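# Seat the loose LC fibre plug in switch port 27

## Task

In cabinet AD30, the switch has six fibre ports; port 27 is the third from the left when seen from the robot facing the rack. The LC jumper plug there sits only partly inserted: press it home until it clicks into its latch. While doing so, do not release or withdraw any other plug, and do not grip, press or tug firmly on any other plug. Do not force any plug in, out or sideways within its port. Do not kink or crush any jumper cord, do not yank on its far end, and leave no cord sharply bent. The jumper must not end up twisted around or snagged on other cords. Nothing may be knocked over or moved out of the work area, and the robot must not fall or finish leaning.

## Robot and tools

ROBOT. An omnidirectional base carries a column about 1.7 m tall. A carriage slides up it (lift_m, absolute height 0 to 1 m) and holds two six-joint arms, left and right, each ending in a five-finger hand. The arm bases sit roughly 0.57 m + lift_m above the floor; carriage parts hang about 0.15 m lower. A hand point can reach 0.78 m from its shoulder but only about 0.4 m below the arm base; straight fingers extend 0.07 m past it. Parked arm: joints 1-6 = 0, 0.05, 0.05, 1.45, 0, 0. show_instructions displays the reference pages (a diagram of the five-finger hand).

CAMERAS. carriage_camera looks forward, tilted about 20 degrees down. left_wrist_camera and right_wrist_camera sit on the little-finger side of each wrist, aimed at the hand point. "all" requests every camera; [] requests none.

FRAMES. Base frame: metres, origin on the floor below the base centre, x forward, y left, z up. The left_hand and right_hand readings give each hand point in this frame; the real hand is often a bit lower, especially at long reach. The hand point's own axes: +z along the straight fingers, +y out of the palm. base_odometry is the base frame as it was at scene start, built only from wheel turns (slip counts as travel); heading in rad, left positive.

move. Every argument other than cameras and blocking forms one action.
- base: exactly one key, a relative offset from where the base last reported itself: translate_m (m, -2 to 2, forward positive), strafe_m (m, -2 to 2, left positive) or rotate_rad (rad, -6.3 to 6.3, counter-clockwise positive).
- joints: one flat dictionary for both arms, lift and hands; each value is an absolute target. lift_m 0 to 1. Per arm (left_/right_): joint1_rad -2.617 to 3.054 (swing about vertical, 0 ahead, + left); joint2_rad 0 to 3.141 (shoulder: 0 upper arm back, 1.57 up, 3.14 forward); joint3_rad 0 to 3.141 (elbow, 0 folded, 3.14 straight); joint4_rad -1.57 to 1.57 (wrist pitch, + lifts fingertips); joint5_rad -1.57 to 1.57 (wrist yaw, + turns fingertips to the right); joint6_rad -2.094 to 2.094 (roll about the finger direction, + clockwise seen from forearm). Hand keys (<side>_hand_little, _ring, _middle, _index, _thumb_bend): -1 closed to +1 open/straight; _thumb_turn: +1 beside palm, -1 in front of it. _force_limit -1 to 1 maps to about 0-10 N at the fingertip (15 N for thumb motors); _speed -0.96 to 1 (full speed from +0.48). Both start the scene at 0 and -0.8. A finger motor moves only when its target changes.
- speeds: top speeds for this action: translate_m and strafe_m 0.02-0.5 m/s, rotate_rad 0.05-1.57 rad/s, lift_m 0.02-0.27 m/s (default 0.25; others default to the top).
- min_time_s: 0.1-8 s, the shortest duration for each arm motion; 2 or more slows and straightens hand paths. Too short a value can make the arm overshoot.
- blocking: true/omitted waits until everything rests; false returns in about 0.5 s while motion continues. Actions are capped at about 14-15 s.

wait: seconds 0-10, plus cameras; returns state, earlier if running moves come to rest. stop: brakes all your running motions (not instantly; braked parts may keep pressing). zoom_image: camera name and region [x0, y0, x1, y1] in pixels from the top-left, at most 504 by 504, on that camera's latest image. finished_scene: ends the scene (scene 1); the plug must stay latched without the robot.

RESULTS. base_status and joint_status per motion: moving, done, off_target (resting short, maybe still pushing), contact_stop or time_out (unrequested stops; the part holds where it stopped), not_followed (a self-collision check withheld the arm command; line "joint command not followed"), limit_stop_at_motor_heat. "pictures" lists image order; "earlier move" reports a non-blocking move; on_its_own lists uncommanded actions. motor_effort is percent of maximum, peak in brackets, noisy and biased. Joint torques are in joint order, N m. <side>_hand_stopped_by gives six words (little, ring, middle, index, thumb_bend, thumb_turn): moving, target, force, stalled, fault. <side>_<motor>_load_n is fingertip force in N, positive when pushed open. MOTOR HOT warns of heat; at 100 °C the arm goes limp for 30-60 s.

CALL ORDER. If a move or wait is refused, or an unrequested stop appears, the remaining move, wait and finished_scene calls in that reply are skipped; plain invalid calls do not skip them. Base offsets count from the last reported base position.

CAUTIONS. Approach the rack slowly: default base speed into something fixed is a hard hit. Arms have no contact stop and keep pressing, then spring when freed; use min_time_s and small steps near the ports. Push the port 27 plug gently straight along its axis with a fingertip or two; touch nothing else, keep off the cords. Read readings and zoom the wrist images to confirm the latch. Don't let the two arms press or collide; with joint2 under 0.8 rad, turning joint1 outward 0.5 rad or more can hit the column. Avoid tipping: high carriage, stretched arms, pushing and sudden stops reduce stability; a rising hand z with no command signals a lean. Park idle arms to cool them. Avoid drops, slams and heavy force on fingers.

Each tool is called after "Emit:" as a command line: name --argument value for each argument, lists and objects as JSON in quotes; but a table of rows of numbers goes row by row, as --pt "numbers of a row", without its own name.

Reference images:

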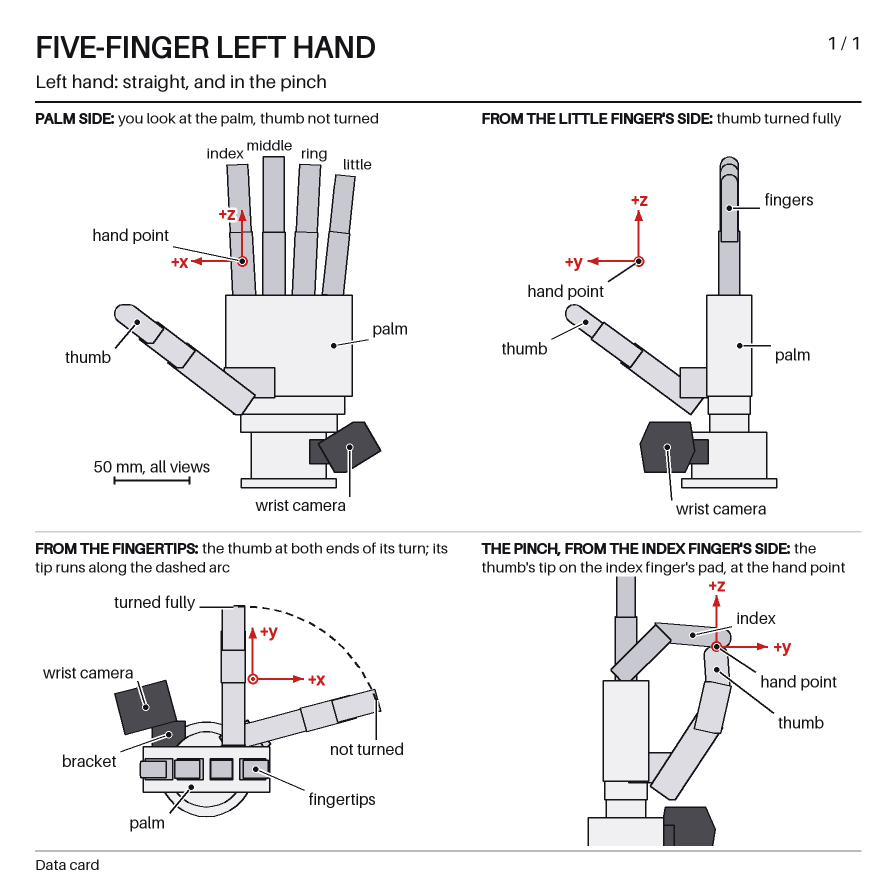

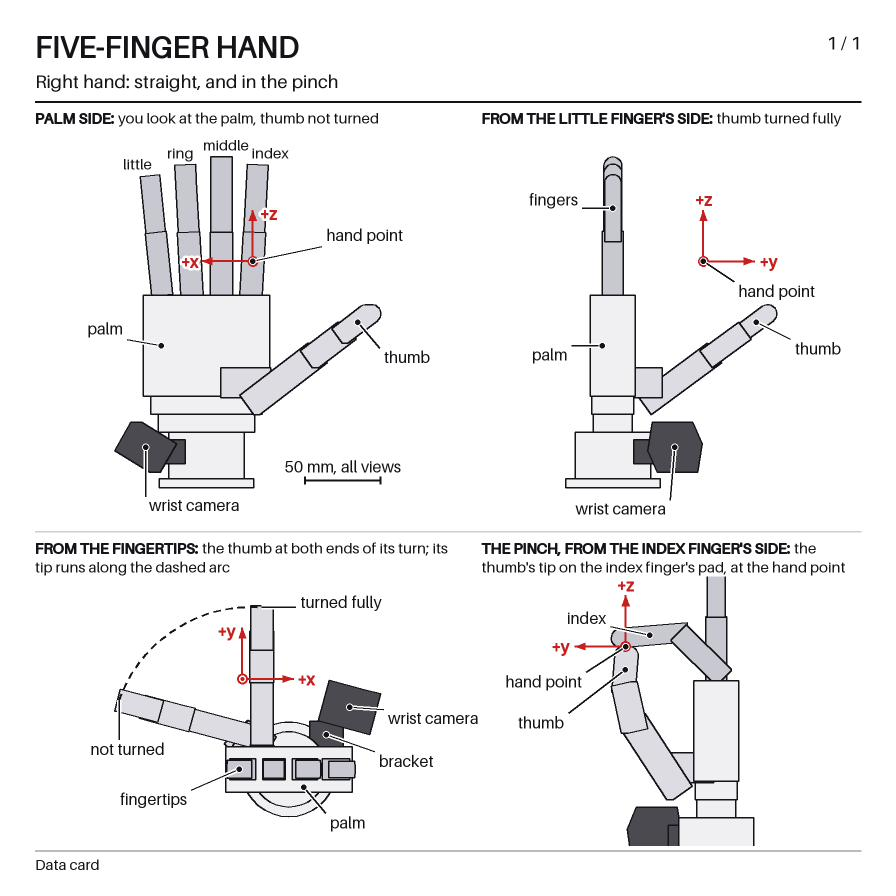

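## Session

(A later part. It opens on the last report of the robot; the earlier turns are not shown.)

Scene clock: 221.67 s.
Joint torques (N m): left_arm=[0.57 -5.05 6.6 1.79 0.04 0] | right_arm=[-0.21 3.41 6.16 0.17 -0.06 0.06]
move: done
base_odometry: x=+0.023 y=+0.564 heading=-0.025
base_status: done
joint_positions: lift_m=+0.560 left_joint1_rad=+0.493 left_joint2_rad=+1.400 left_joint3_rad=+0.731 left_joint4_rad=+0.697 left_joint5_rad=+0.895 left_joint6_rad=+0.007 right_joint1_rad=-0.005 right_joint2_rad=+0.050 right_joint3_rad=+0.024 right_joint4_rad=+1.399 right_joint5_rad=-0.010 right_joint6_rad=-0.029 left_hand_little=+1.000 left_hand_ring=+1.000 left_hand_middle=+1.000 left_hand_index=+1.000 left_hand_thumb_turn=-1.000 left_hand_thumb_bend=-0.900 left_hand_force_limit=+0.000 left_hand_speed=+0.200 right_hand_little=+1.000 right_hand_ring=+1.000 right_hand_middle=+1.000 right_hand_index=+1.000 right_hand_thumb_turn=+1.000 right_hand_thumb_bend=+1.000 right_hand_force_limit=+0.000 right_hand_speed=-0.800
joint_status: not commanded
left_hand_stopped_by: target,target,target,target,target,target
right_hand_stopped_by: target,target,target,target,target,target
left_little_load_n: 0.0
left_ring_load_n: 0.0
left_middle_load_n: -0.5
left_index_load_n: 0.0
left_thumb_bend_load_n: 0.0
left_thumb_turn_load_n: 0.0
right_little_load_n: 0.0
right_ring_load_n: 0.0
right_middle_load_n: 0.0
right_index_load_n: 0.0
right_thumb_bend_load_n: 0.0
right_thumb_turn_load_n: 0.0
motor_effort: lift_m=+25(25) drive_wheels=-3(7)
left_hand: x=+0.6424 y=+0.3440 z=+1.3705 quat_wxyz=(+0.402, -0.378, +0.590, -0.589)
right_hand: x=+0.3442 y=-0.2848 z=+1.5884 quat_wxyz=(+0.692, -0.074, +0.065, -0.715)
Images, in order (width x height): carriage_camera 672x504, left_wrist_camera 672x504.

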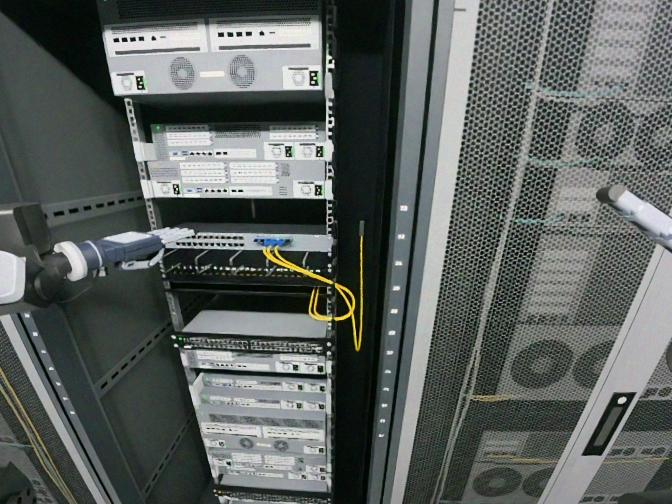

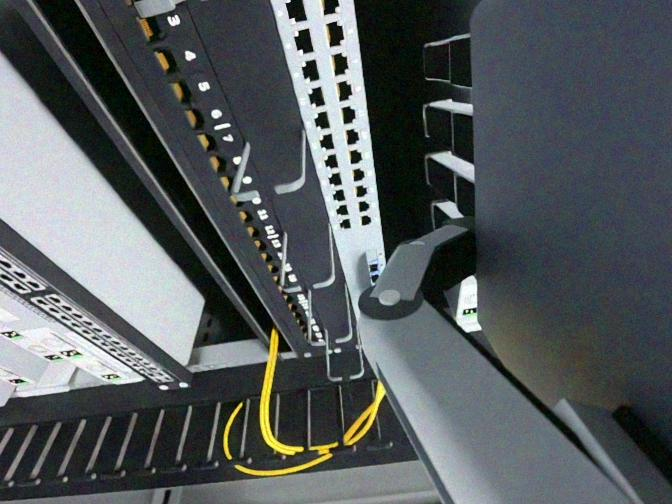

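Emit:
move --joints '{"left_joint5_rad": 1.25}' --cameras '["left_wrist_camera"]'

Emit:
zoom_image --camera "left_wrist_camera" --region '[300, 60, 460, 220]'

Scene clock: 227.53 s.
Joint torques (N m): left_arm=[0.51 -4.88 6.43 1.56 0.08 0] | right_arm=[-0.17 3.4 6.12 0.18 -0.04 0.04]
move: done
base_odometry: x=+0.023 y=+0.564 heading=-0.025
base_status: not commanded
joint_positions: lift_m=+0.560 left_joint1_rad=+0.494 left_joint2_rad=+1.400 left_joint3_rad=+0.731 left_joint4_rad=+0.697 left_joint5_rad=+1.241 left_joint6_rad=+0.007 right_joint1_rad=-0.005 right_joint2_rad=+0.050 right_joint3_rad=+0.024 right_joint4_rad=+1.399 right_joint5_rad=-0.010 right_joint6_rad=-0.029 left_hand_little=+1.000 left_hand_ring=+1.000 left_hand_middle=+1.000 left_hand_index=+1.000 left_hand_thumb_turn=-1.000 left_hand_thumb_bend=-0.900 left_hand_force_limit=+0.000 left_hand_speed=+0.200 right_hand_little=+1.000 right_hand_ring=+1.000 right_hand_middle=+1.000 right_hand_index=+1.000 right_hand_thumb_turn=+1.000 right_hand_thumb_bend=+1.000 right_hand_force_limit=+0.000 right_hand_speed=-0.800
joint_status: all done
left_hand_stopped_by: target,target,target,target,target,target
right_hand_stopped_by: target,target,target,target,target,target
left_little_load_n: -0.5
left_ring_load_n: -0.5
left_middle_load_n: 0.0
left_index_load_n: 0.0
left_thumb_bend_load_n: 0.0
left_thumb_turn_load_n: 0.0
right_little_load_n: 0.0
right_ring_load_n: 0.0
right_middle_load_n: 0.0
right_index_load_n: 0.0
right_thumb_bend_load_n: 0.0
right_thumb_turn_load_n: 0.0
motor_effort: lift_m=+24(25) drive_wheels=-3(3)
left_hand: x=+0.5974 y=+0.2940 z=+1.3688 quat_wxyz=(+0.296, -0.271, +0.650, -0.646)
right_hand: x=+0.3442 y=-0.2848 z=+1.5884 quat_wxyz=(+0.692, -0.074, +0.065, -0.715)
Images, in order (width x height): left_wrist_camera 672x504.

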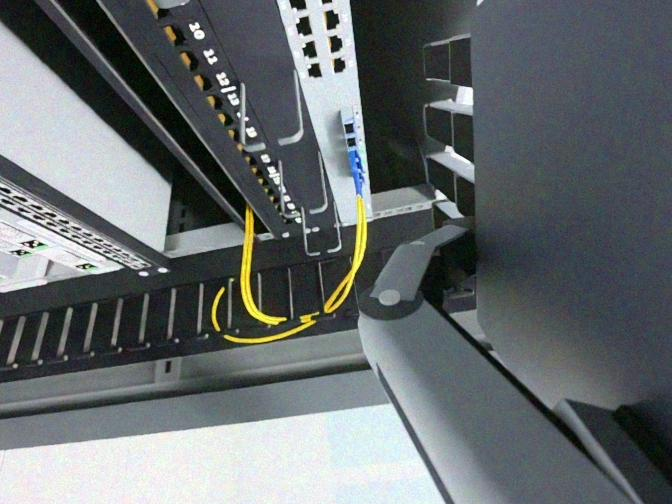

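Scaled by 3.150 from the camera's image (finer frame: 960x720).

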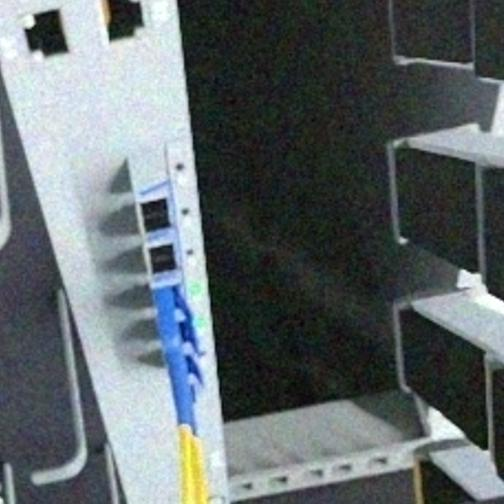

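Emit:
move --base '{"translate_m": -0.15}' --speeds '{"translate_m": 0.2}'

Emit:
move --base '{"strafe_m": -0.08}' --joints '{"left_joint1_rad": 0.0, "left_joint5_rad": 0.0, "left_joint6_rad": 0.0, "lift_m": 0.515}' --speeds '{"strafe_m": 0.15}' --min_time_s 2 --cameras '["carriage_camera", "left_wrist_camera"]'

Emit:
zoom_image --camera "left_wrist_camera" --region '[230, 130, 480, 380]'

Emit:
zoom_image --camera "carriage_camera" --region '[110, 170, 290, 290]'

Scene clock: 282.03 s.
Joint torques (N m): left_arm=[0.5 -4.85 6.49 1.54 0.04 0.01] | right_arm=[-0.2 3.36 6.12 0.13 -0.04 0.06]
move: done
base_odometry: x=-0.127 y=+0.568 heading=-0.025
base_status: done
joint_positions: lift_m=+0.560 left_joint1_rad=+0.494 left_joint2_rad=+1.400 left_joint3_rad=+0.731 left_joint4_rad=+0.698 left_joint5_rad=+1.245 left_joint6_rad=+0.007 right_joint1_rad=-0.005 right_joint2_rad=+0.050 right_joint3_rad=+0.024 right_joint4_rad=+1.399 right_joint5_rad=-0.011 right_joint6_rad=-0.029 left_hand_little=+1.000 left_hand_ring=+1.000 left_hand_middle=+1.000 left_hand_index=+1.000 left_hand_thumb_turn=-1.000 left_hand_thumb_bend=-0.900 left_hand_force_limit=+0.000 left_hand_speed=+0.200 right_hand_little=+1.000 right_hand_ring=+1.000 right_hand_middle=+1.000 right_hand_index=+1.000 right_hand_thumb_turn=+1.000 right_hand_thumb_bend=+1.000 right_hand_force_limit=+0.000 right_hand_speed=-0.800
joint_status: not commanded
left_hand_stopped_by: target,target,target,target,target,target
right_hand_stopped_by: target,target,target,target,target,target
left_little_load_n: 0.0
left_ring_load_n: 0.0
left_middle_load_n: 0.0
left_index_load_n: 0.0
left_thumb_bend_load_n: 0.0
left_thumb_turn_load_n: 0.0
right_little_load_n: 0.0
right_ring_load_n: 0.0
right_middle_load_n: 0.0
right_index_load_n: 0.0
right_thumb_bend_load_n: 0.0
right_thumb_turn_load_n: 0.0
motor_effort: lift_m=+24(25) drive_wheels=-1(10)
left_hand: x=+0.5967 y=+0.2934 z=+1.3688 quat_wxyz=(+0.294, -0.269, +0.650, -0.647)
right_hand: x=+0.3441 y=-0.2847 z=+1.5885 quat_wxyz=(+0.692, -0.074, +0.065, -0.715)
pictures: none

Scene clock: 284.47 s.
Joint torques (N m): left_arm=[-0.81 -5.56 6.79 2.12 -0.08 0.02] | right_arm=[-0.24 3.47 6.11 0.18 -0.05 0.06]
move: done
base_odometry: x=-0.129 y=+0.488 heading=-0.025
base_status: done
joint_positions: lift_m=+0.515 left_joint1_rad=+0.010 left_joint2_rad=+1.402 left_joint3_rad=+0.733 left_joint4_rad=+0.695 left_joint5_rad=+0.009 left_joint6_rad=+0.006 right_joint1_rad=-0.005 right_joint2_rad=+0.050 right_joint3_rad=+0.024 right_joint4_rad=+1.399 right_joint5_rad=-0.009 right_joint6_rad=-0.029 left_hand_little=+1.000 left_hand_ring=+1.000 left_hand_middle=+1.000 left_hand_index=+1.000 left_hand_thumb_turn=-1.000 left_hand_thumb_bend=-0.900 left_hand_force_limit=+0.000 left_hand_speed=+0.200 right_hand_little=+1.000 right_hand_ring=+1.000 right_hand_middle=+1.000 right_hand_index=+1.000 right_hand_thumb_turn=+1.000 right_hand_thumb_bend=+1.000 right_hand_force_limit=+0.000 right_hand_speed=-0.800
joint_status: all done
left_hand_stopped_by: target,target,target,target,target,target
right_hand_stopped_by: target,target,target,target,target,target
left_little_load_n: 0.0
left_ring_load_n: 0.0
left_middle_load_n: 0.0
left_index_load_n: 0.0
left_thumb_bend_load_n: 0.0
left_thumb_turn_load_n: 0.0
right_little_load_n: 0.0
right_ring_load_n: 0.0
right_middle_load_n: 0.0
right_index_load_n: 0.0
right_thumb_bend_load_n: 0.0
right_thumb_turn_load_n: 0.0
motor_effort: lift_m=+24(24) drive_wheels=-3(8)
left_hand: x=+0.7035 y=+0.2878 z=+1.3277 quat_wxyz=(+0.508, -0.492, +0.495, -0.505)
right_hand: x=+0.3440 y=-0.2849 z=+1.5435 quat_wxyz=(+0.692, -0.074, +0.065, -0.715)
Images, in order (width x height): carriage_camera 672x504, left_wrist_camera 672x504.

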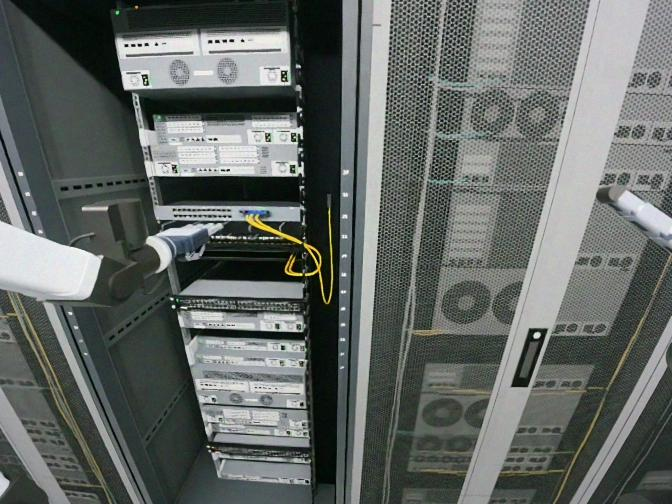

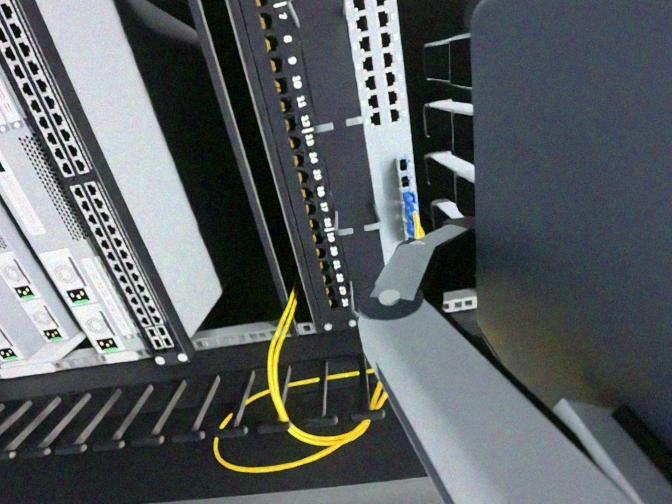

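Scaled by 2.016 from the camera's image (finer frame: 960x720).

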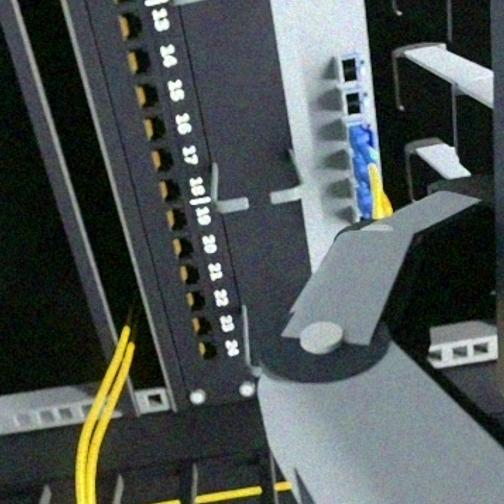

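Scaled by 2.800 from the camera's image (finer frame: 960x720).

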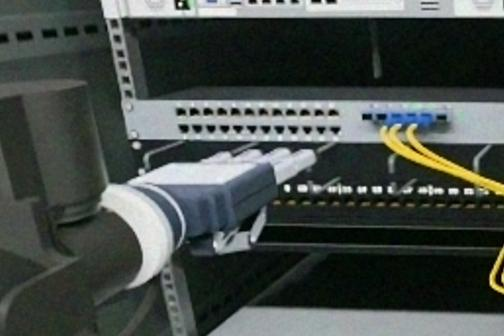

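Emit:
move --base '{"translate_m": 0.05}' --joints '{"left_hand_thumb_bend": 1}' --speeds '{"translate_m": 0.06}' --cameras '["carriage_camera", "left_wrist_camera"]'

Emit:
zoom_image --camera "left_wrist_camera" --region '[340, 130, 500, 290]'

Emit:
zoom_image --camera "carriage_camera" --region '[200, 190, 290, 250]'

Scene clock: 310.07 s.
Joint torques (N m): left_arm=[-0.81 -5.59 6.8 2.09 -0.07 0.01] | right_arm=[-0.21 3.54 6.26 0.1 -0.05 0.05]
move: done
base_odometry: x=-0.079 y=+0.486 heading=-0.026
base_status: done
joint_positions: lift_m=+0.515 left_joint1_rad=+0.010 left_joint2_rad=+1.402 left_joint3_rad=+0.733 left_joint4_rad=+0.697 left_joint5_rad=+0.007 left_joint6_rad=+0.006 right_joint1_rad=-0.005 right_joint2_rad=+0.050 right_joint3_rad=+0.024 right_joint4_rad=+1.399 right_joint5_rad=-0.009 right_joint6_rad=-0.029 left_hand_little=+1.000 left_hand_ring=+1.000 left_hand_middle=+1.000 left_hand_index=+1.000 left_hand_thumb_turn=-1.000 left_hand_thumb_bend=+1.000 left_hand_force_limit=+0.000 left_hand_speed=+0.200 right_hand_little=+1.000 right_hand_ring=+1.000 right_hand_middle=+1.000 right_hand_index=+1.000 right_hand_thumb_turn=+1.000 right_hand_thumb_bend=+1.000 right_hand_force_limit=+0.000 right_hand_speed=-0.800
joint_status: all done
left_hand_stopped_by: target,target,target,target,target,target
right_hand_stopped_by: target,target,target,target,target,target
left_little_load_n: 0.0
left_ring_load_n: 0.0
left_middle_load_n: 0.0
left_index_load_n: 0.0
left_thumb_bend_load_n: 0.0
left_thumb_turn_load_n: 0.0
right_little_load_n: 0.0
right_ring_load_n: 0.0
right_middle_load_n: 0.0
right_index_load_n: 0.0
right_thumb_bend_load_n: 0.0
right_thumb_turn_load_n: 0.0
motor_effort: lift_m=+24(24) drive_wheels=-4(7)
left_hand: x=+0.7037 y=+0.2883 z=+1.3282 quat_wxyz=(+0.509, -0.492, +0.494, -0.504)
right_hand: x=+0.3439 y=-0.2849 z=+1.5436 quat_wxyz=(+0.692, -0.074, +0.065, -0.715)
Images, in order (width x height): carriage_camera 672x504, left_wrist_camera 672x504.

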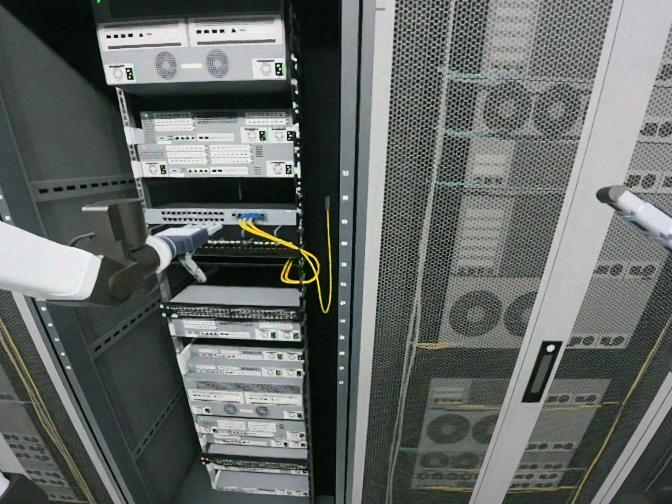

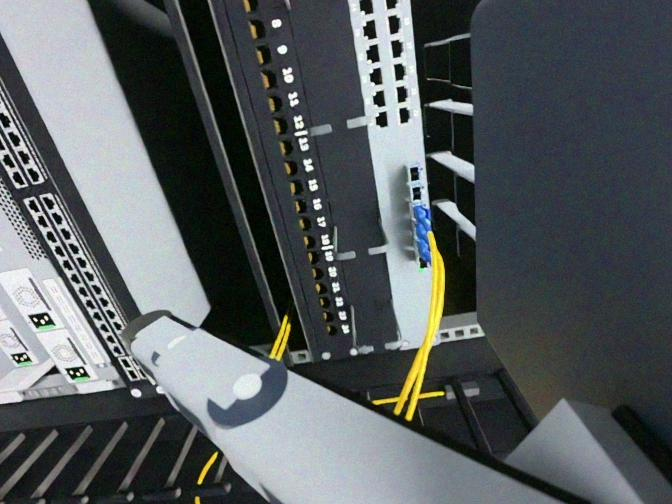

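Scaled by 3.150 from the camera's image (finer frame: 960x720).

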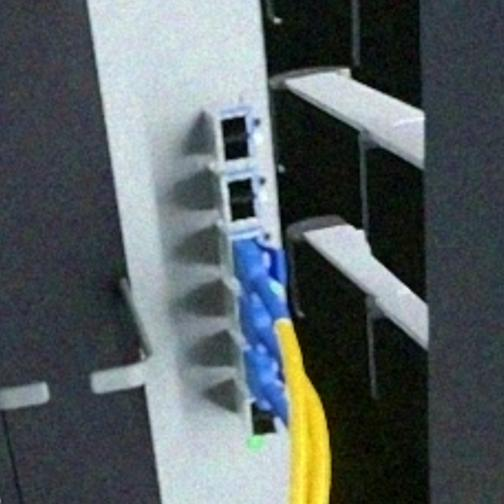

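Scaled by 5.600 from the camera's image (finer frame: 960x720).

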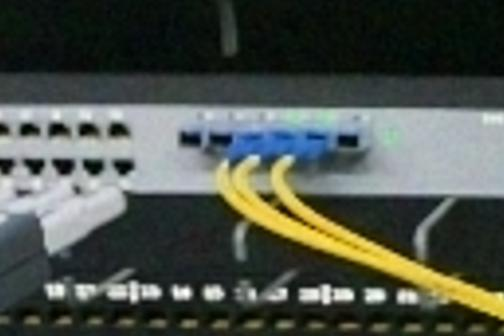

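Emit:
move --base '{"translate_m": 0.03}' --speeds '{"translate_m": 0.05}' --cameras '["carriage_camera", "left_wrist_camera"]'

Emit:
zoom_image --camera "left_wrist_camera" --region '[370, 140, 490, 260]'

Emit:
zoom_image --camera "carriage_camera" --region '[200, 195, 272, 243]'

Scene clock: 328.83 s.
Joint torques (N m): left_arm=[-0.81 -5.63 6.82 2.12 -0.07 0.01] | right_arm=[-0.24 3.43 6.13 0.17 -0.04 0.04]
move: done
base_odometry: x=-0.049 y=+0.485 heading=-0.026
base_status: done
joint_positions: lift_m=+0.515 left_joint1_rad=+0.010 left_joint2_rad=+1.402 left_joint3_rad=+0.733 left_joint4_rad=+0.698 left_joint5_rad=+0.006 left_joint6_rad=+0.006 right_joint1_rad=-0.005 right_joint2_rad=+0.050 right_joint3_rad=+0.024 right_joint4_rad=+1.399 right_joint5_rad=-0.009 right_joint6_rad=-0.029 left_hand_little=+1.000 left_hand_ring=+1.000 left_hand_middle=+1.000 left_hand_index=+1.000 left_hand_thumb_turn=-1.000 left_hand_thumb_bend=+1.000 left_hand_force_limit=+0.000 left_hand_speed=+0.200 right_hand_little=+1.000 right_hand_ring=+1.000 right_hand_middle=+1.000 right_hand_index=+1.000 right_hand_thumb_turn=+1.000 right_hand_thumb_bend=+1.000 right_hand_force_limit=+0.000 right_hand_speed=-0.800
joint_status: not commanded
left_hand_stopped_by: target,target,target,target,target,target
right_hand_stopped_by: target,target,target,target,target,target
left_little_load_n: 0.0
left_ring_load_n: 0.0
left_middle_load_n: 0.0
left_index_load_n: 0.0
left_thumb_bend_load_n: 0.0
left_thumb_turn_load_n: 0.0
right_little_load_n: 0.0
right_ring_load_n: 0.0
right_middle_load_n: 0.0
right_index_load_n: 0.0
right_thumb_bend_load_n: 0.0
right_thumb_turn_load_n: 0.0
motor_effort: lift_m=+24(24) drive_wheels=-4(8)
left_hand: x=+0.7037 y=+0.2884 z=+1.3283 quat_wxyz=(+0.510, -0.492, +0.494, -0.504)
right_hand: x=+0.3439 y=-0.2849 z=+1.5436 quat_wxyz=(+0.692, -0.074, +0.065, -0.715)
Images, in order (width x height): carriage_camera 672x504, left_wrist_camera 672x504.

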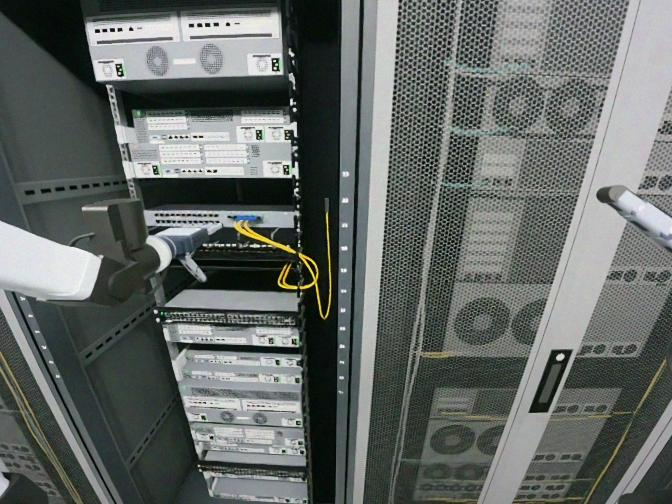

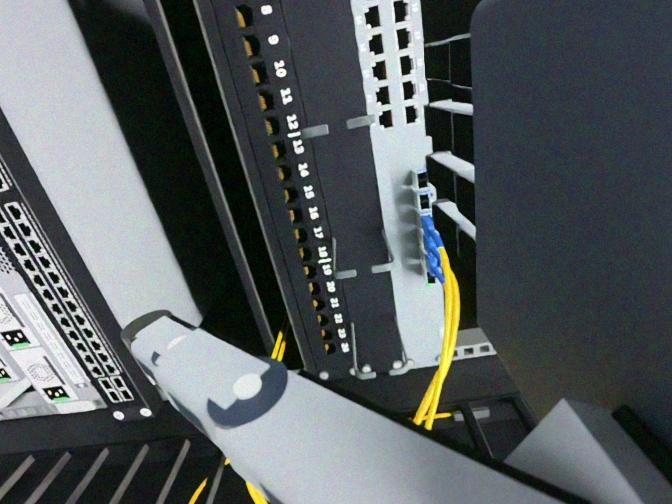

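Scaled by 4.200 from the camera's image (finer frame: 960x720).

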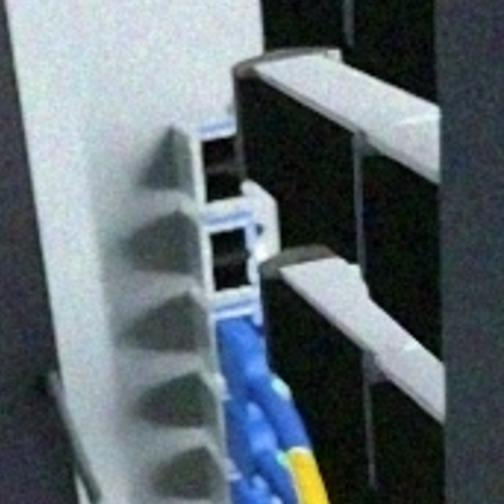

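Scaled by 7.000 from the camera's image (finer frame: 960x720).

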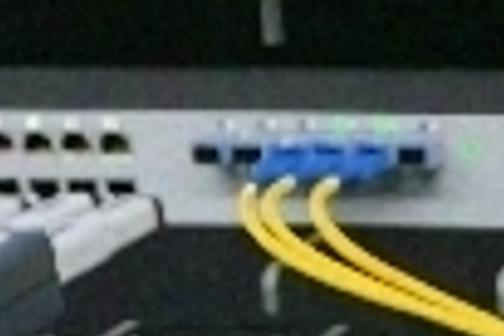

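Emit:
move --base '{"translate_m": 0.015}' --speeds '{"translate_m": 0.05}' --cameras '["carriage_camera", "left_wrist_camera"]'

Emit:
zoom_image --camera "left_wrist_camera" --region '[380, 150, 480, 250]'

Emit:
zoom_image --camera "carriage_camera" --region '[200, 195, 272, 243]'

Scene clock: 367.30 s.
Joint torques (N m): left_arm=[-0.8 -5.6 6.83 2.08 -0.06 0.02] | right_arm=[-0.21 3.37 6.08 0.15 -0.04 0.05]
move: done
base_odometry: x=-0.034 y=+0.485 heading=-0.027
base_status: done
joint_positions: lift_m=+0.515 left_joint1_rad=+0.010 left_joint2_rad=+1.402 left_joint3_rad=+0.733 left_joint4_rad=+0.698 left_joint5_rad=+0.006 left_joint6_rad=+0.006 right_joint1_rad=-0.005 right_joint2_rad=+0.050 right_joint3_rad=+0.024 right_joint4_rad=+1.399 right_joint5_rad=-0.009 right_joint6_rad=-0.029 left_hand_little=+1.000 left_hand_ring=+1.000 left_hand_middle=+1.000 left_hand_index=+1.000 left_hand_thumb_turn=-1.000 left_hand_thumb_bend=+1.000 left_hand_force_limit=+0.000 left_hand_speed=+0.200 right_hand_little=+1.000 right_hand_ring=+1.000 right_hand_middle=+1.000 right_hand_index=+1.000 right_hand_thumb_turn=+1.000 right_hand_thumb_bend=+1.000 right_hand_force_limit=+0.000 right_hand_speed=-0.800
joint_status: not commanded
left_hand_stopped_by: target,target,target,target,target,target
right_hand_stopped_by: target,target,target,target,target,target
left_little_load_n: 0.0
left_ring_load_n: 0.0
left_middle_load_n: 0.0
left_index_load_n: -0.5
left_thumb_bend_load_n: 0.0
left_thumb_turn_load_n: 0.0
right_little_load_n: 0.0
right_ring_load_n: -0.5
right_middle_load_n: 0.0
right_index_load_n: 0.0
right_thumb_bend_load_n: 0.0
right_thumb_turn_load_n: 0.0
motor_effort: lift_m=+24(24) drive_wheels=-4(7)
left_hand: x=+0.7037 y=+0.2884 z=+1.3283 quat_wxyz=(+0.510, -0.492, +0.494, -0.504)
right_hand: x=+0.3439 y=-0.2849 z=+1.5436 quat_wxyz=(+0.692, -0.074, +0.065, -0.715)
Images, in order (width x height): carriage_camera 672x504, left_wrist_camera 672x504.

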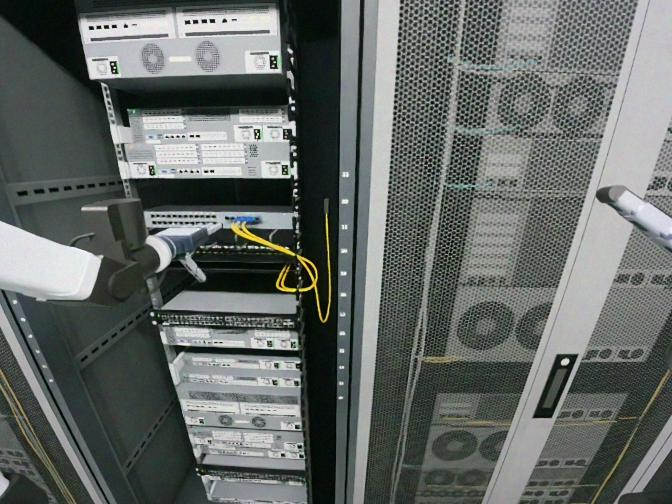

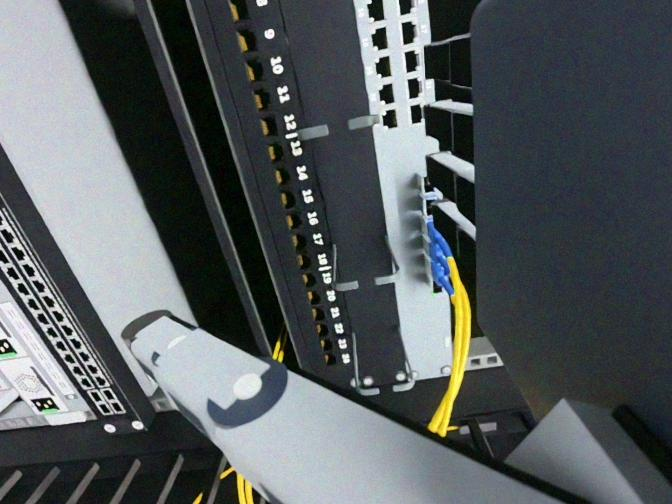

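Scaled by 5.040 from the camera's image (finer frame: 960x720).

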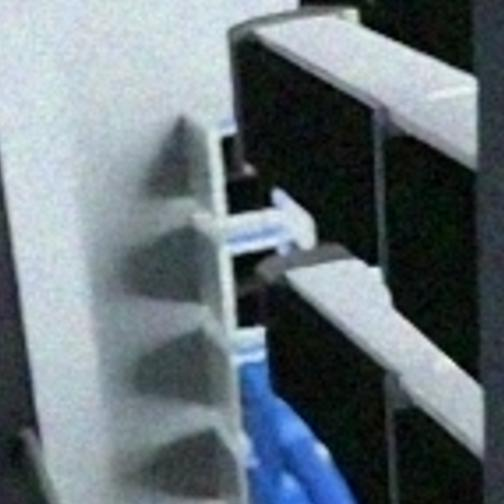

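Scaled by 7.000 from the camera's image (finer frame: 960x720).

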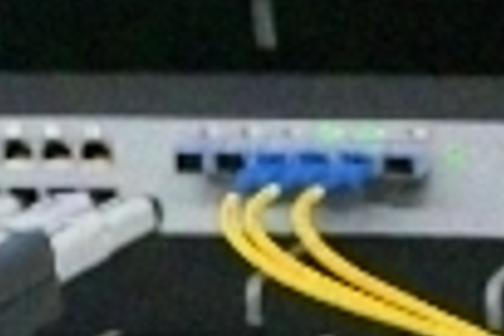

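Emit:
move --base '{"strafe_m": -0.006}' --joints '{"lift_m": 0.52}' --speeds '{"strafe_m": 0.03, "lift_m": 0.03}' --cameras '["carriage_camera", "left_wrist_camera"]'

Emit:
zoom_image --camera "left_wrist_camera" --region '[380, 150, 480, 250]'

Emit:
zoom_image --camera "carriage_camera" --region '[200, 195, 272, 243]'

Scene clock: 400.00 s.
Joint torques (N m): left_arm=[-0.72 -5.6 6.78 2.11 -0.06 0.01] | right_arm=[-0.24 3.3 6.13 0.16 -0.06 0.05]
move: done
base_odometry: x=-0.034 y=+0.479 heading=-0.026
base_status: done
joint_positions: lift_m=+0.520 left_joint1_rad=+0.007 left_joint2_rad=+1.402 left_joint3_rad=+0.733 left_joint4_rad=+0.698 left_joint5_rad=+0.006 left_joint6_rad=+0.006 right_joint1_rad=-0.005 right_joint2_rad=+0.050 right_joint3_rad=+0.024 right_joint4_rad=+1.399 right_joint5_rad=-0.009 right_joint6_rad=-0.029 left_hand_little=+1.000 left_hand_ring=+1.000 left_hand_middle=+1.000 left_hand_index=+1.000 left_hand_thumb_turn=-1.000 left_hand_thumb_bend=+1.000 left_hand_force_limit=+0.000 left_hand_speed=+0.200 right_hand_little=+1.000 right_hand_ring=+1.000 right_hand_middle=+1.000 right_hand_index=+1.000 right_hand_thumb_turn=+1.000 right_hand_thumb_bend=+1.000 right_hand_force_limit=+0.000 right_hand_speed=-0.800
joint_status: all done
left_hand_stopped_by: target,target,target,target,target,target
right_hand_stopped_by: target,target,target,target,target,target
left_little_load_n: 0.0
left_ring_load_n: 0.0
left_middle_load_n: -0.5
left_index_load_n: 0.0
left_thumb_bend_load_n: 0.0
left_thumb_turn_load_n: 0.0
right_little_load_n: 0.0
right_ring_load_n: 0.0
right_middle_load_n: 0.0
right_index_load_n: 0.0
right_thumb_bend_load_n: 0.0
right_thumb_turn_load_n: 0.0
motor_effort: lift_m=+27(30) drive_wheels=+2(4)
left_hand: x=+0.7036 y=+0.2872 z=+1.3329 quat_wxyz=(+0.509, -0.492, +0.494, -0.505)
right_hand: x=+0.3439 y=-0.2849 z=+1.5482 quat_wxyz=(+0.692, -0.074, +0.065, -0.715)
Images, in order (width x height): carriage_camera 672x504, left_wrist_camera 672x504.

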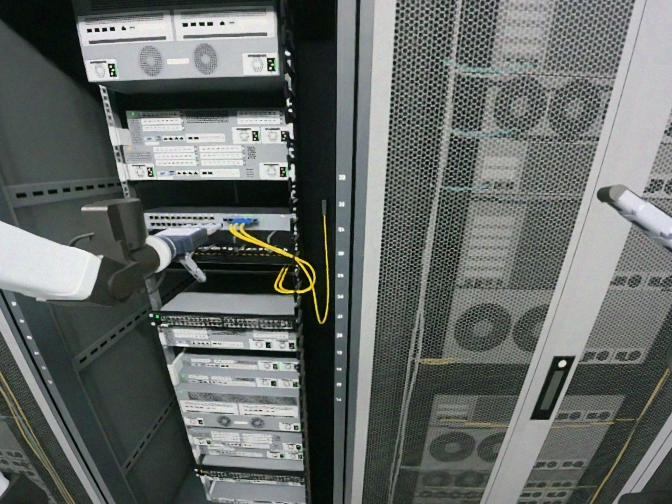

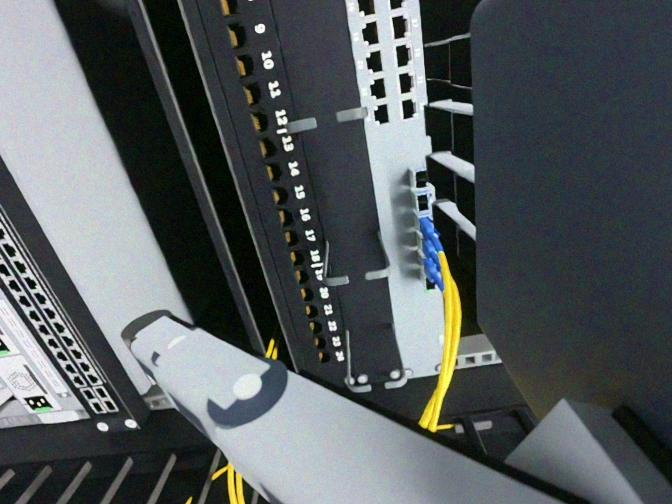

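Scaled by 5.040 from the camera's image (finer frame: 960x720).

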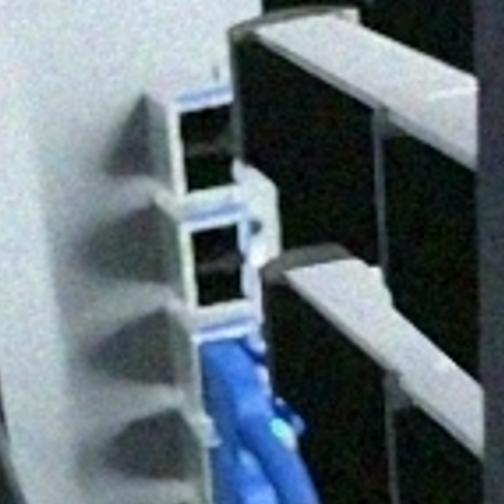

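Scaled by 7.000 from the camera's image (finer frame: 960x720).

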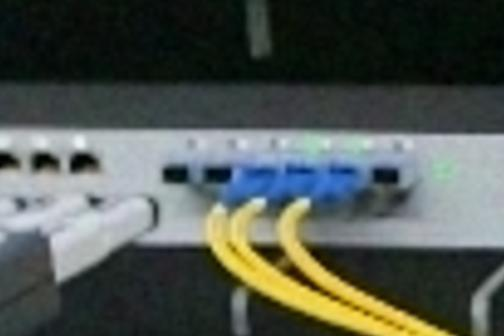

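Emit:
move --base '{"translate_m": 0.006}' --speeds '{"translate_m": 0.02}' --cameras '["carriage_camera", "left_wrist_camera"]'

Emit:
zoom_image --camera "left_wrist_camera" --region '[390, 180, 470, 260]'

Emit:
zoom_image --camera "carriage_camera" --region '[200, 200, 260, 240]'

Scene clock: 422.97 s.
Joint torques (N m): left_arm=[-0.61 -5.55 6.82 2.1 -0.06 0.01] | right_arm=[-0.18 3.43 5.98 0.24 -0.07 0.06]
move: done
base_odometry: x=-0.028 y=+0.479 heading=-0.027
base_status: done
joint_positions: lift_m=+0.520 left_joint1_rad=+0.007 left_joint2_rad=+1.402 left_joint3_rad=+0.733 left_joint4_rad=+0.698 left_joint5_rad=+0.005 left_joint6_rad=+0.006 right_joint1_rad=-0.005 right_joint2_rad=+0.050 right_joint3_rad=+0.024 right_joint4_rad=+1.398 right_joint5_rad=-0.009 right_joint6_rad=-0.029 left_hand_little=+1.000 left_hand_ring=+1.000 left_hand_middle=+1.000 left_hand_index=+1.000 left_hand_thumb_turn=-1.000 left_hand_thumb_bend=+1.000 left_hand_force_limit=+0.000 left_hand_speed=+0.200 right_hand_little=+1.000 right_hand_ring=+1.000 right_hand_middle=+1.000 right_hand_index=+1.000 right_hand_thumb_turn=+1.000 right_hand_thumb_bend=+1.000 right_hand_force_limit=+0.000 right_hand_speed=-0.800
joint_status: not commanded
left_hand_stopped_by: target,target,target,target,target,target
right_hand_stopped_by: target,target,target,target,target,target
left_little_load_n: 0.0
left_ring_load_n: 0.0
left_middle_load_n: 0.0
left_index_load_n: 0.0
left_thumb_bend_load_n: 0.0
left_thumb_turn_load_n: 0.0
right_little_load_n: 0.0
right_ring_load_n: 0.0
right_middle_load_n: 0.0
right_index_load_n: 0.0
right_thumb_bend_load_n: 0.0
right_thumb_turn_load_n: 0.0
motor_effort: lift_m=+28(28) drive_wheels=-2(6)
left_hand: x=+0.7037 y=+0.2873 z=+1.3329 quat_wxyz=(+0.509, -0.492, +0.494, -0.505)
right_hand: x=+0.3442 y=-0.2849 z=+1.5481 quat_wxyz=(+0.692, -0.074, +0.066, -0.715)
Images, in order (width x height): carriage_camera 672x504, left_wrist_camera 672x504.

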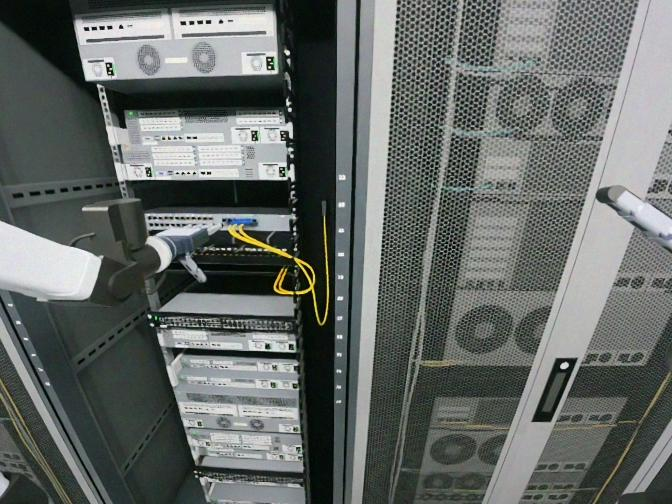

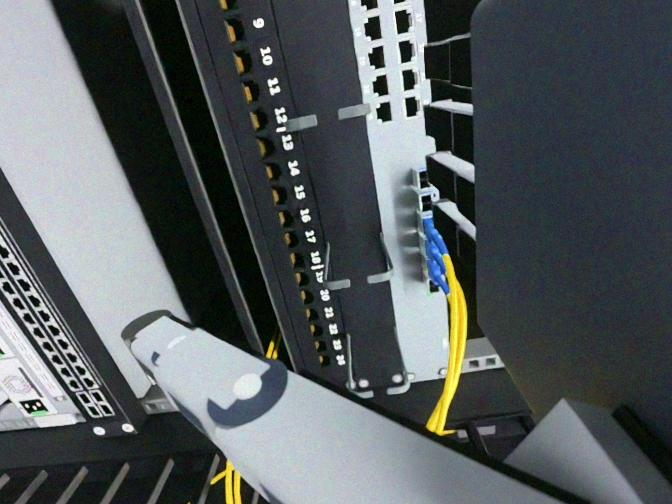

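Scaled by 6.300 from the camera's image (finer frame: 960x720).

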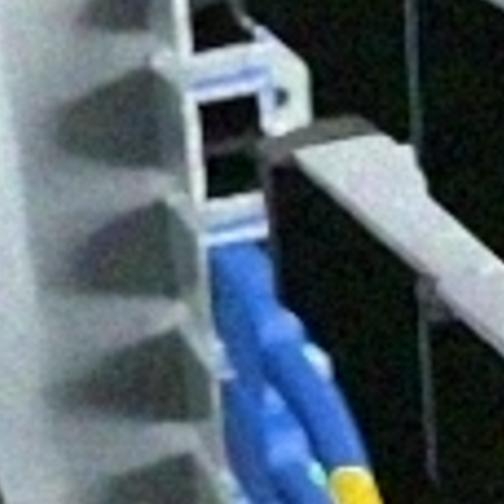

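Scaled by 8.400 from the camera's image (finer frame: 960x720).

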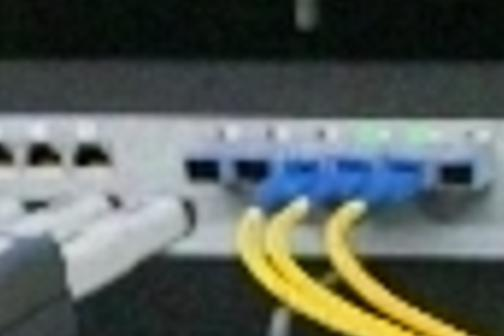

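Emit:
move --base '{"translate_m": 0.008}' --joints '{"lift_m": 0.523}' --speeds '{"translate_m": 0.02, "lift_m": 0.02}'

Emit:
move --base '{"strafe_m": -0.004}' --speeds '{"strafe_m": 0.02}' --cameras '["carriage_camera", "left_wrist_camera"]'

Emit:
zoom_image --camera "left_wrist_camera" --region '[390, 180, 470, 260]'

Emit:
zoom_image --camera "carriage_camera" --region '[200, 200, 260, 240]'

Scene clock: 492.27 s.
Joint torques (N m): left_arm=[-0.61 -5.63 6.74 2.1 -0.06 0.02] | right_arm=[-0.23 3.4 6.2 0.18 -0.06 0.05]
move: done
base_odometry: x=-0.020 y=+0.478 heading=-0.027
base_status: done
joint_positions: lift_m=+0.523 left_joint1_rad=+0.007 left_joint2_rad=+1.402 left_joint3_rad=+0.733 left_joint4_rad=+0.698 left_joint5_rad=+0.005 left_joint6_rad=+0.006 right_joint1_rad=-0.005 right_joint2_rad=+0.050 right_joint3_rad=+0.024 right_joint4_rad=+1.399 right_joint5_rad=-0.009 right_joint6_rad=-0.029 left_hand_little=+1.000 left_hand_ring=+1.000 left_hand_middle=+1.000 left_hand_index=+1.000 left_hand_thumb_turn=-1.000 left_hand_thumb_bend=+1.000 left_hand_force_limit=+0.000 left_hand_speed=+0.200 right_hand_little=+1.000 right_hand_ring=+1.000 right_hand_middle=+1.000 right_hand_index=+1.000 right_hand_thumb_turn=+1.000 right_hand_thumb_bend=+1.000 right_hand_force_limit=+0.000 right_hand_speed=-0.800
joint_status: all done
left_hand_stopped_by: target,target,target,target,target,target
right_hand_stopped_by: target,target,target,target,target,target
left_little_load_n: 0.0
left_ring_load_n: 0.0
left_middle_load_n: 0.0
left_index_load_n: 0.0
left_thumb_bend_load_n: 0.0
left_thumb_turn_load_n: 0.0
right_little_load_n: 0.0
right_ring_load_n: 0.0
right_middle_load_n: 0.0
right_index_load_n: 0.0
right_thumb_bend_load_n: 0.0
right_thumb_turn_load_n: 0.0
motor_effort: lift_m=+28(31) drive_wheels=+2(7)
left_hand: x=+0.7037 y=+0.2873 z=+1.3360 quat_wxyz=(+0.509, -0.492, +0.494, -0.505)
right_hand: x=+0.3441 y=-0.2849 z=+1.5511 quat_wxyz=(+0.692, -0.074, +0.066, -0.715)
pictures: none

Scene clock: 492.87 s.
Joint torques (N m): left_arm=[-0.61 -5.68 6.78 2.1 -0.06 0.02] | right_arm=[-0.35 3.48 6.13 0.2 -0.01 0.05]
move: done
base_odometry: x=-0.020 y=+0.474 heading=-0.027
base_status: done
joint_positions: lift_m=+0.523 left_joint1_rad=+0.007 left_joint2_rad=+1.402 left_joint3_rad=+0.733 left_joint4_rad=+0.698 left_joint5_rad=+0.005 left_joint6_rad=+0.006 right_joint1_rad=-0.005 right_joint2_rad=+0.050 right_joint3_rad=+0.024 right_joint4_rad=+1.399 right_joint5_rad=-0.009 right_joint6_rad=-0.029 left_hand_little=+1.000 left_hand_ring=+1.000 left_hand_middle=+1.000 left_hand_index=+1.000 left_hand_thumb_turn=-1.000 left_hand_thumb_bend=+1.000 left_hand_force_limit=+0.000 left_hand_speed=+0.200 right_hand_little=+1.000 right_hand_ring=+1.000 right_hand_middle=+1.000 right_hand_index=+1.000 right_hand_thumb_turn=+1.000 right_hand_thumb_bend=+1.000 right_hand_force_limit=+0.000 right_hand_speed=-0.800
joint_status: not commanded
left_hand_stopped_by: target,target,target,target,target,target
right_hand_stopped_by: target,target,target,target,target,target
left_little_load_n: -0.5
left_ring_load_n: 0.0
left_middle_load_n: 0.0
left_index_load_n: 0.0
left_thumb_bend_load_n: 0.0
left_thumb_turn_load_n: 0.0
right_little_load_n: 0.0
right_ring_load_n: 0.0
right_middle_load_n: 0.0
right_index_load_n: 0.0
right_thumb_bend_load_n: 0.0
right_thumb_turn_load_n: 0.0
motor_effort: lift_m=+28(28) drive_wheels=+2(4)
left_hand: x=+0.7037 y=+0.2873 z=+1.3360 quat_wxyz=(+0.509, -0.492, +0.494, -0.505)
right_hand: x=+0.3441 y=-0.2849 z=+1.5511 quat_wxyz=(+0.692, -0.074, +0.066, -0.715)
Images, in order (width x height): carriage_camera 672x504, left_wrist_camera 672x504.

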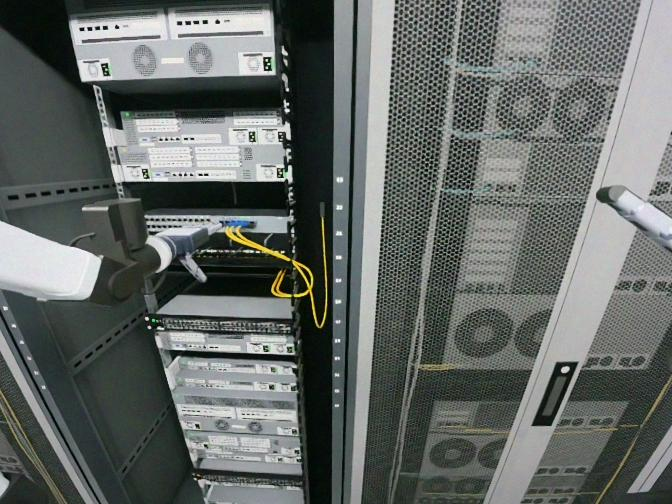

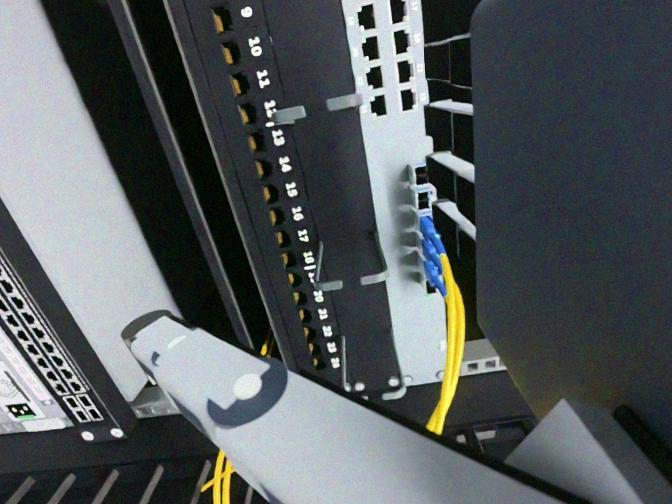

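Scaled by 6.300 from the camera's image (finer frame: 960x720).

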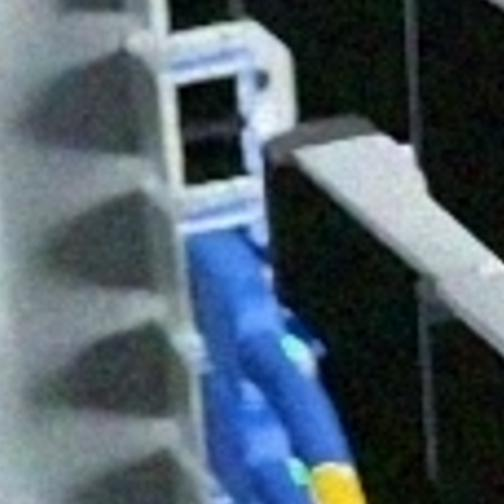

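Scaled by 8.400 from the camera's image (finer frame: 960x720).

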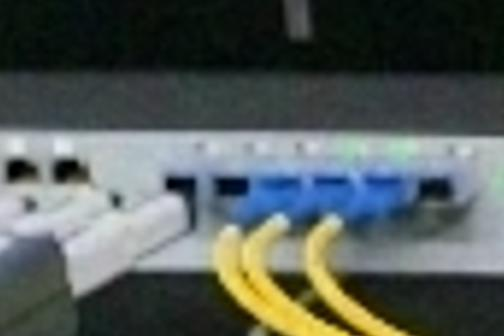

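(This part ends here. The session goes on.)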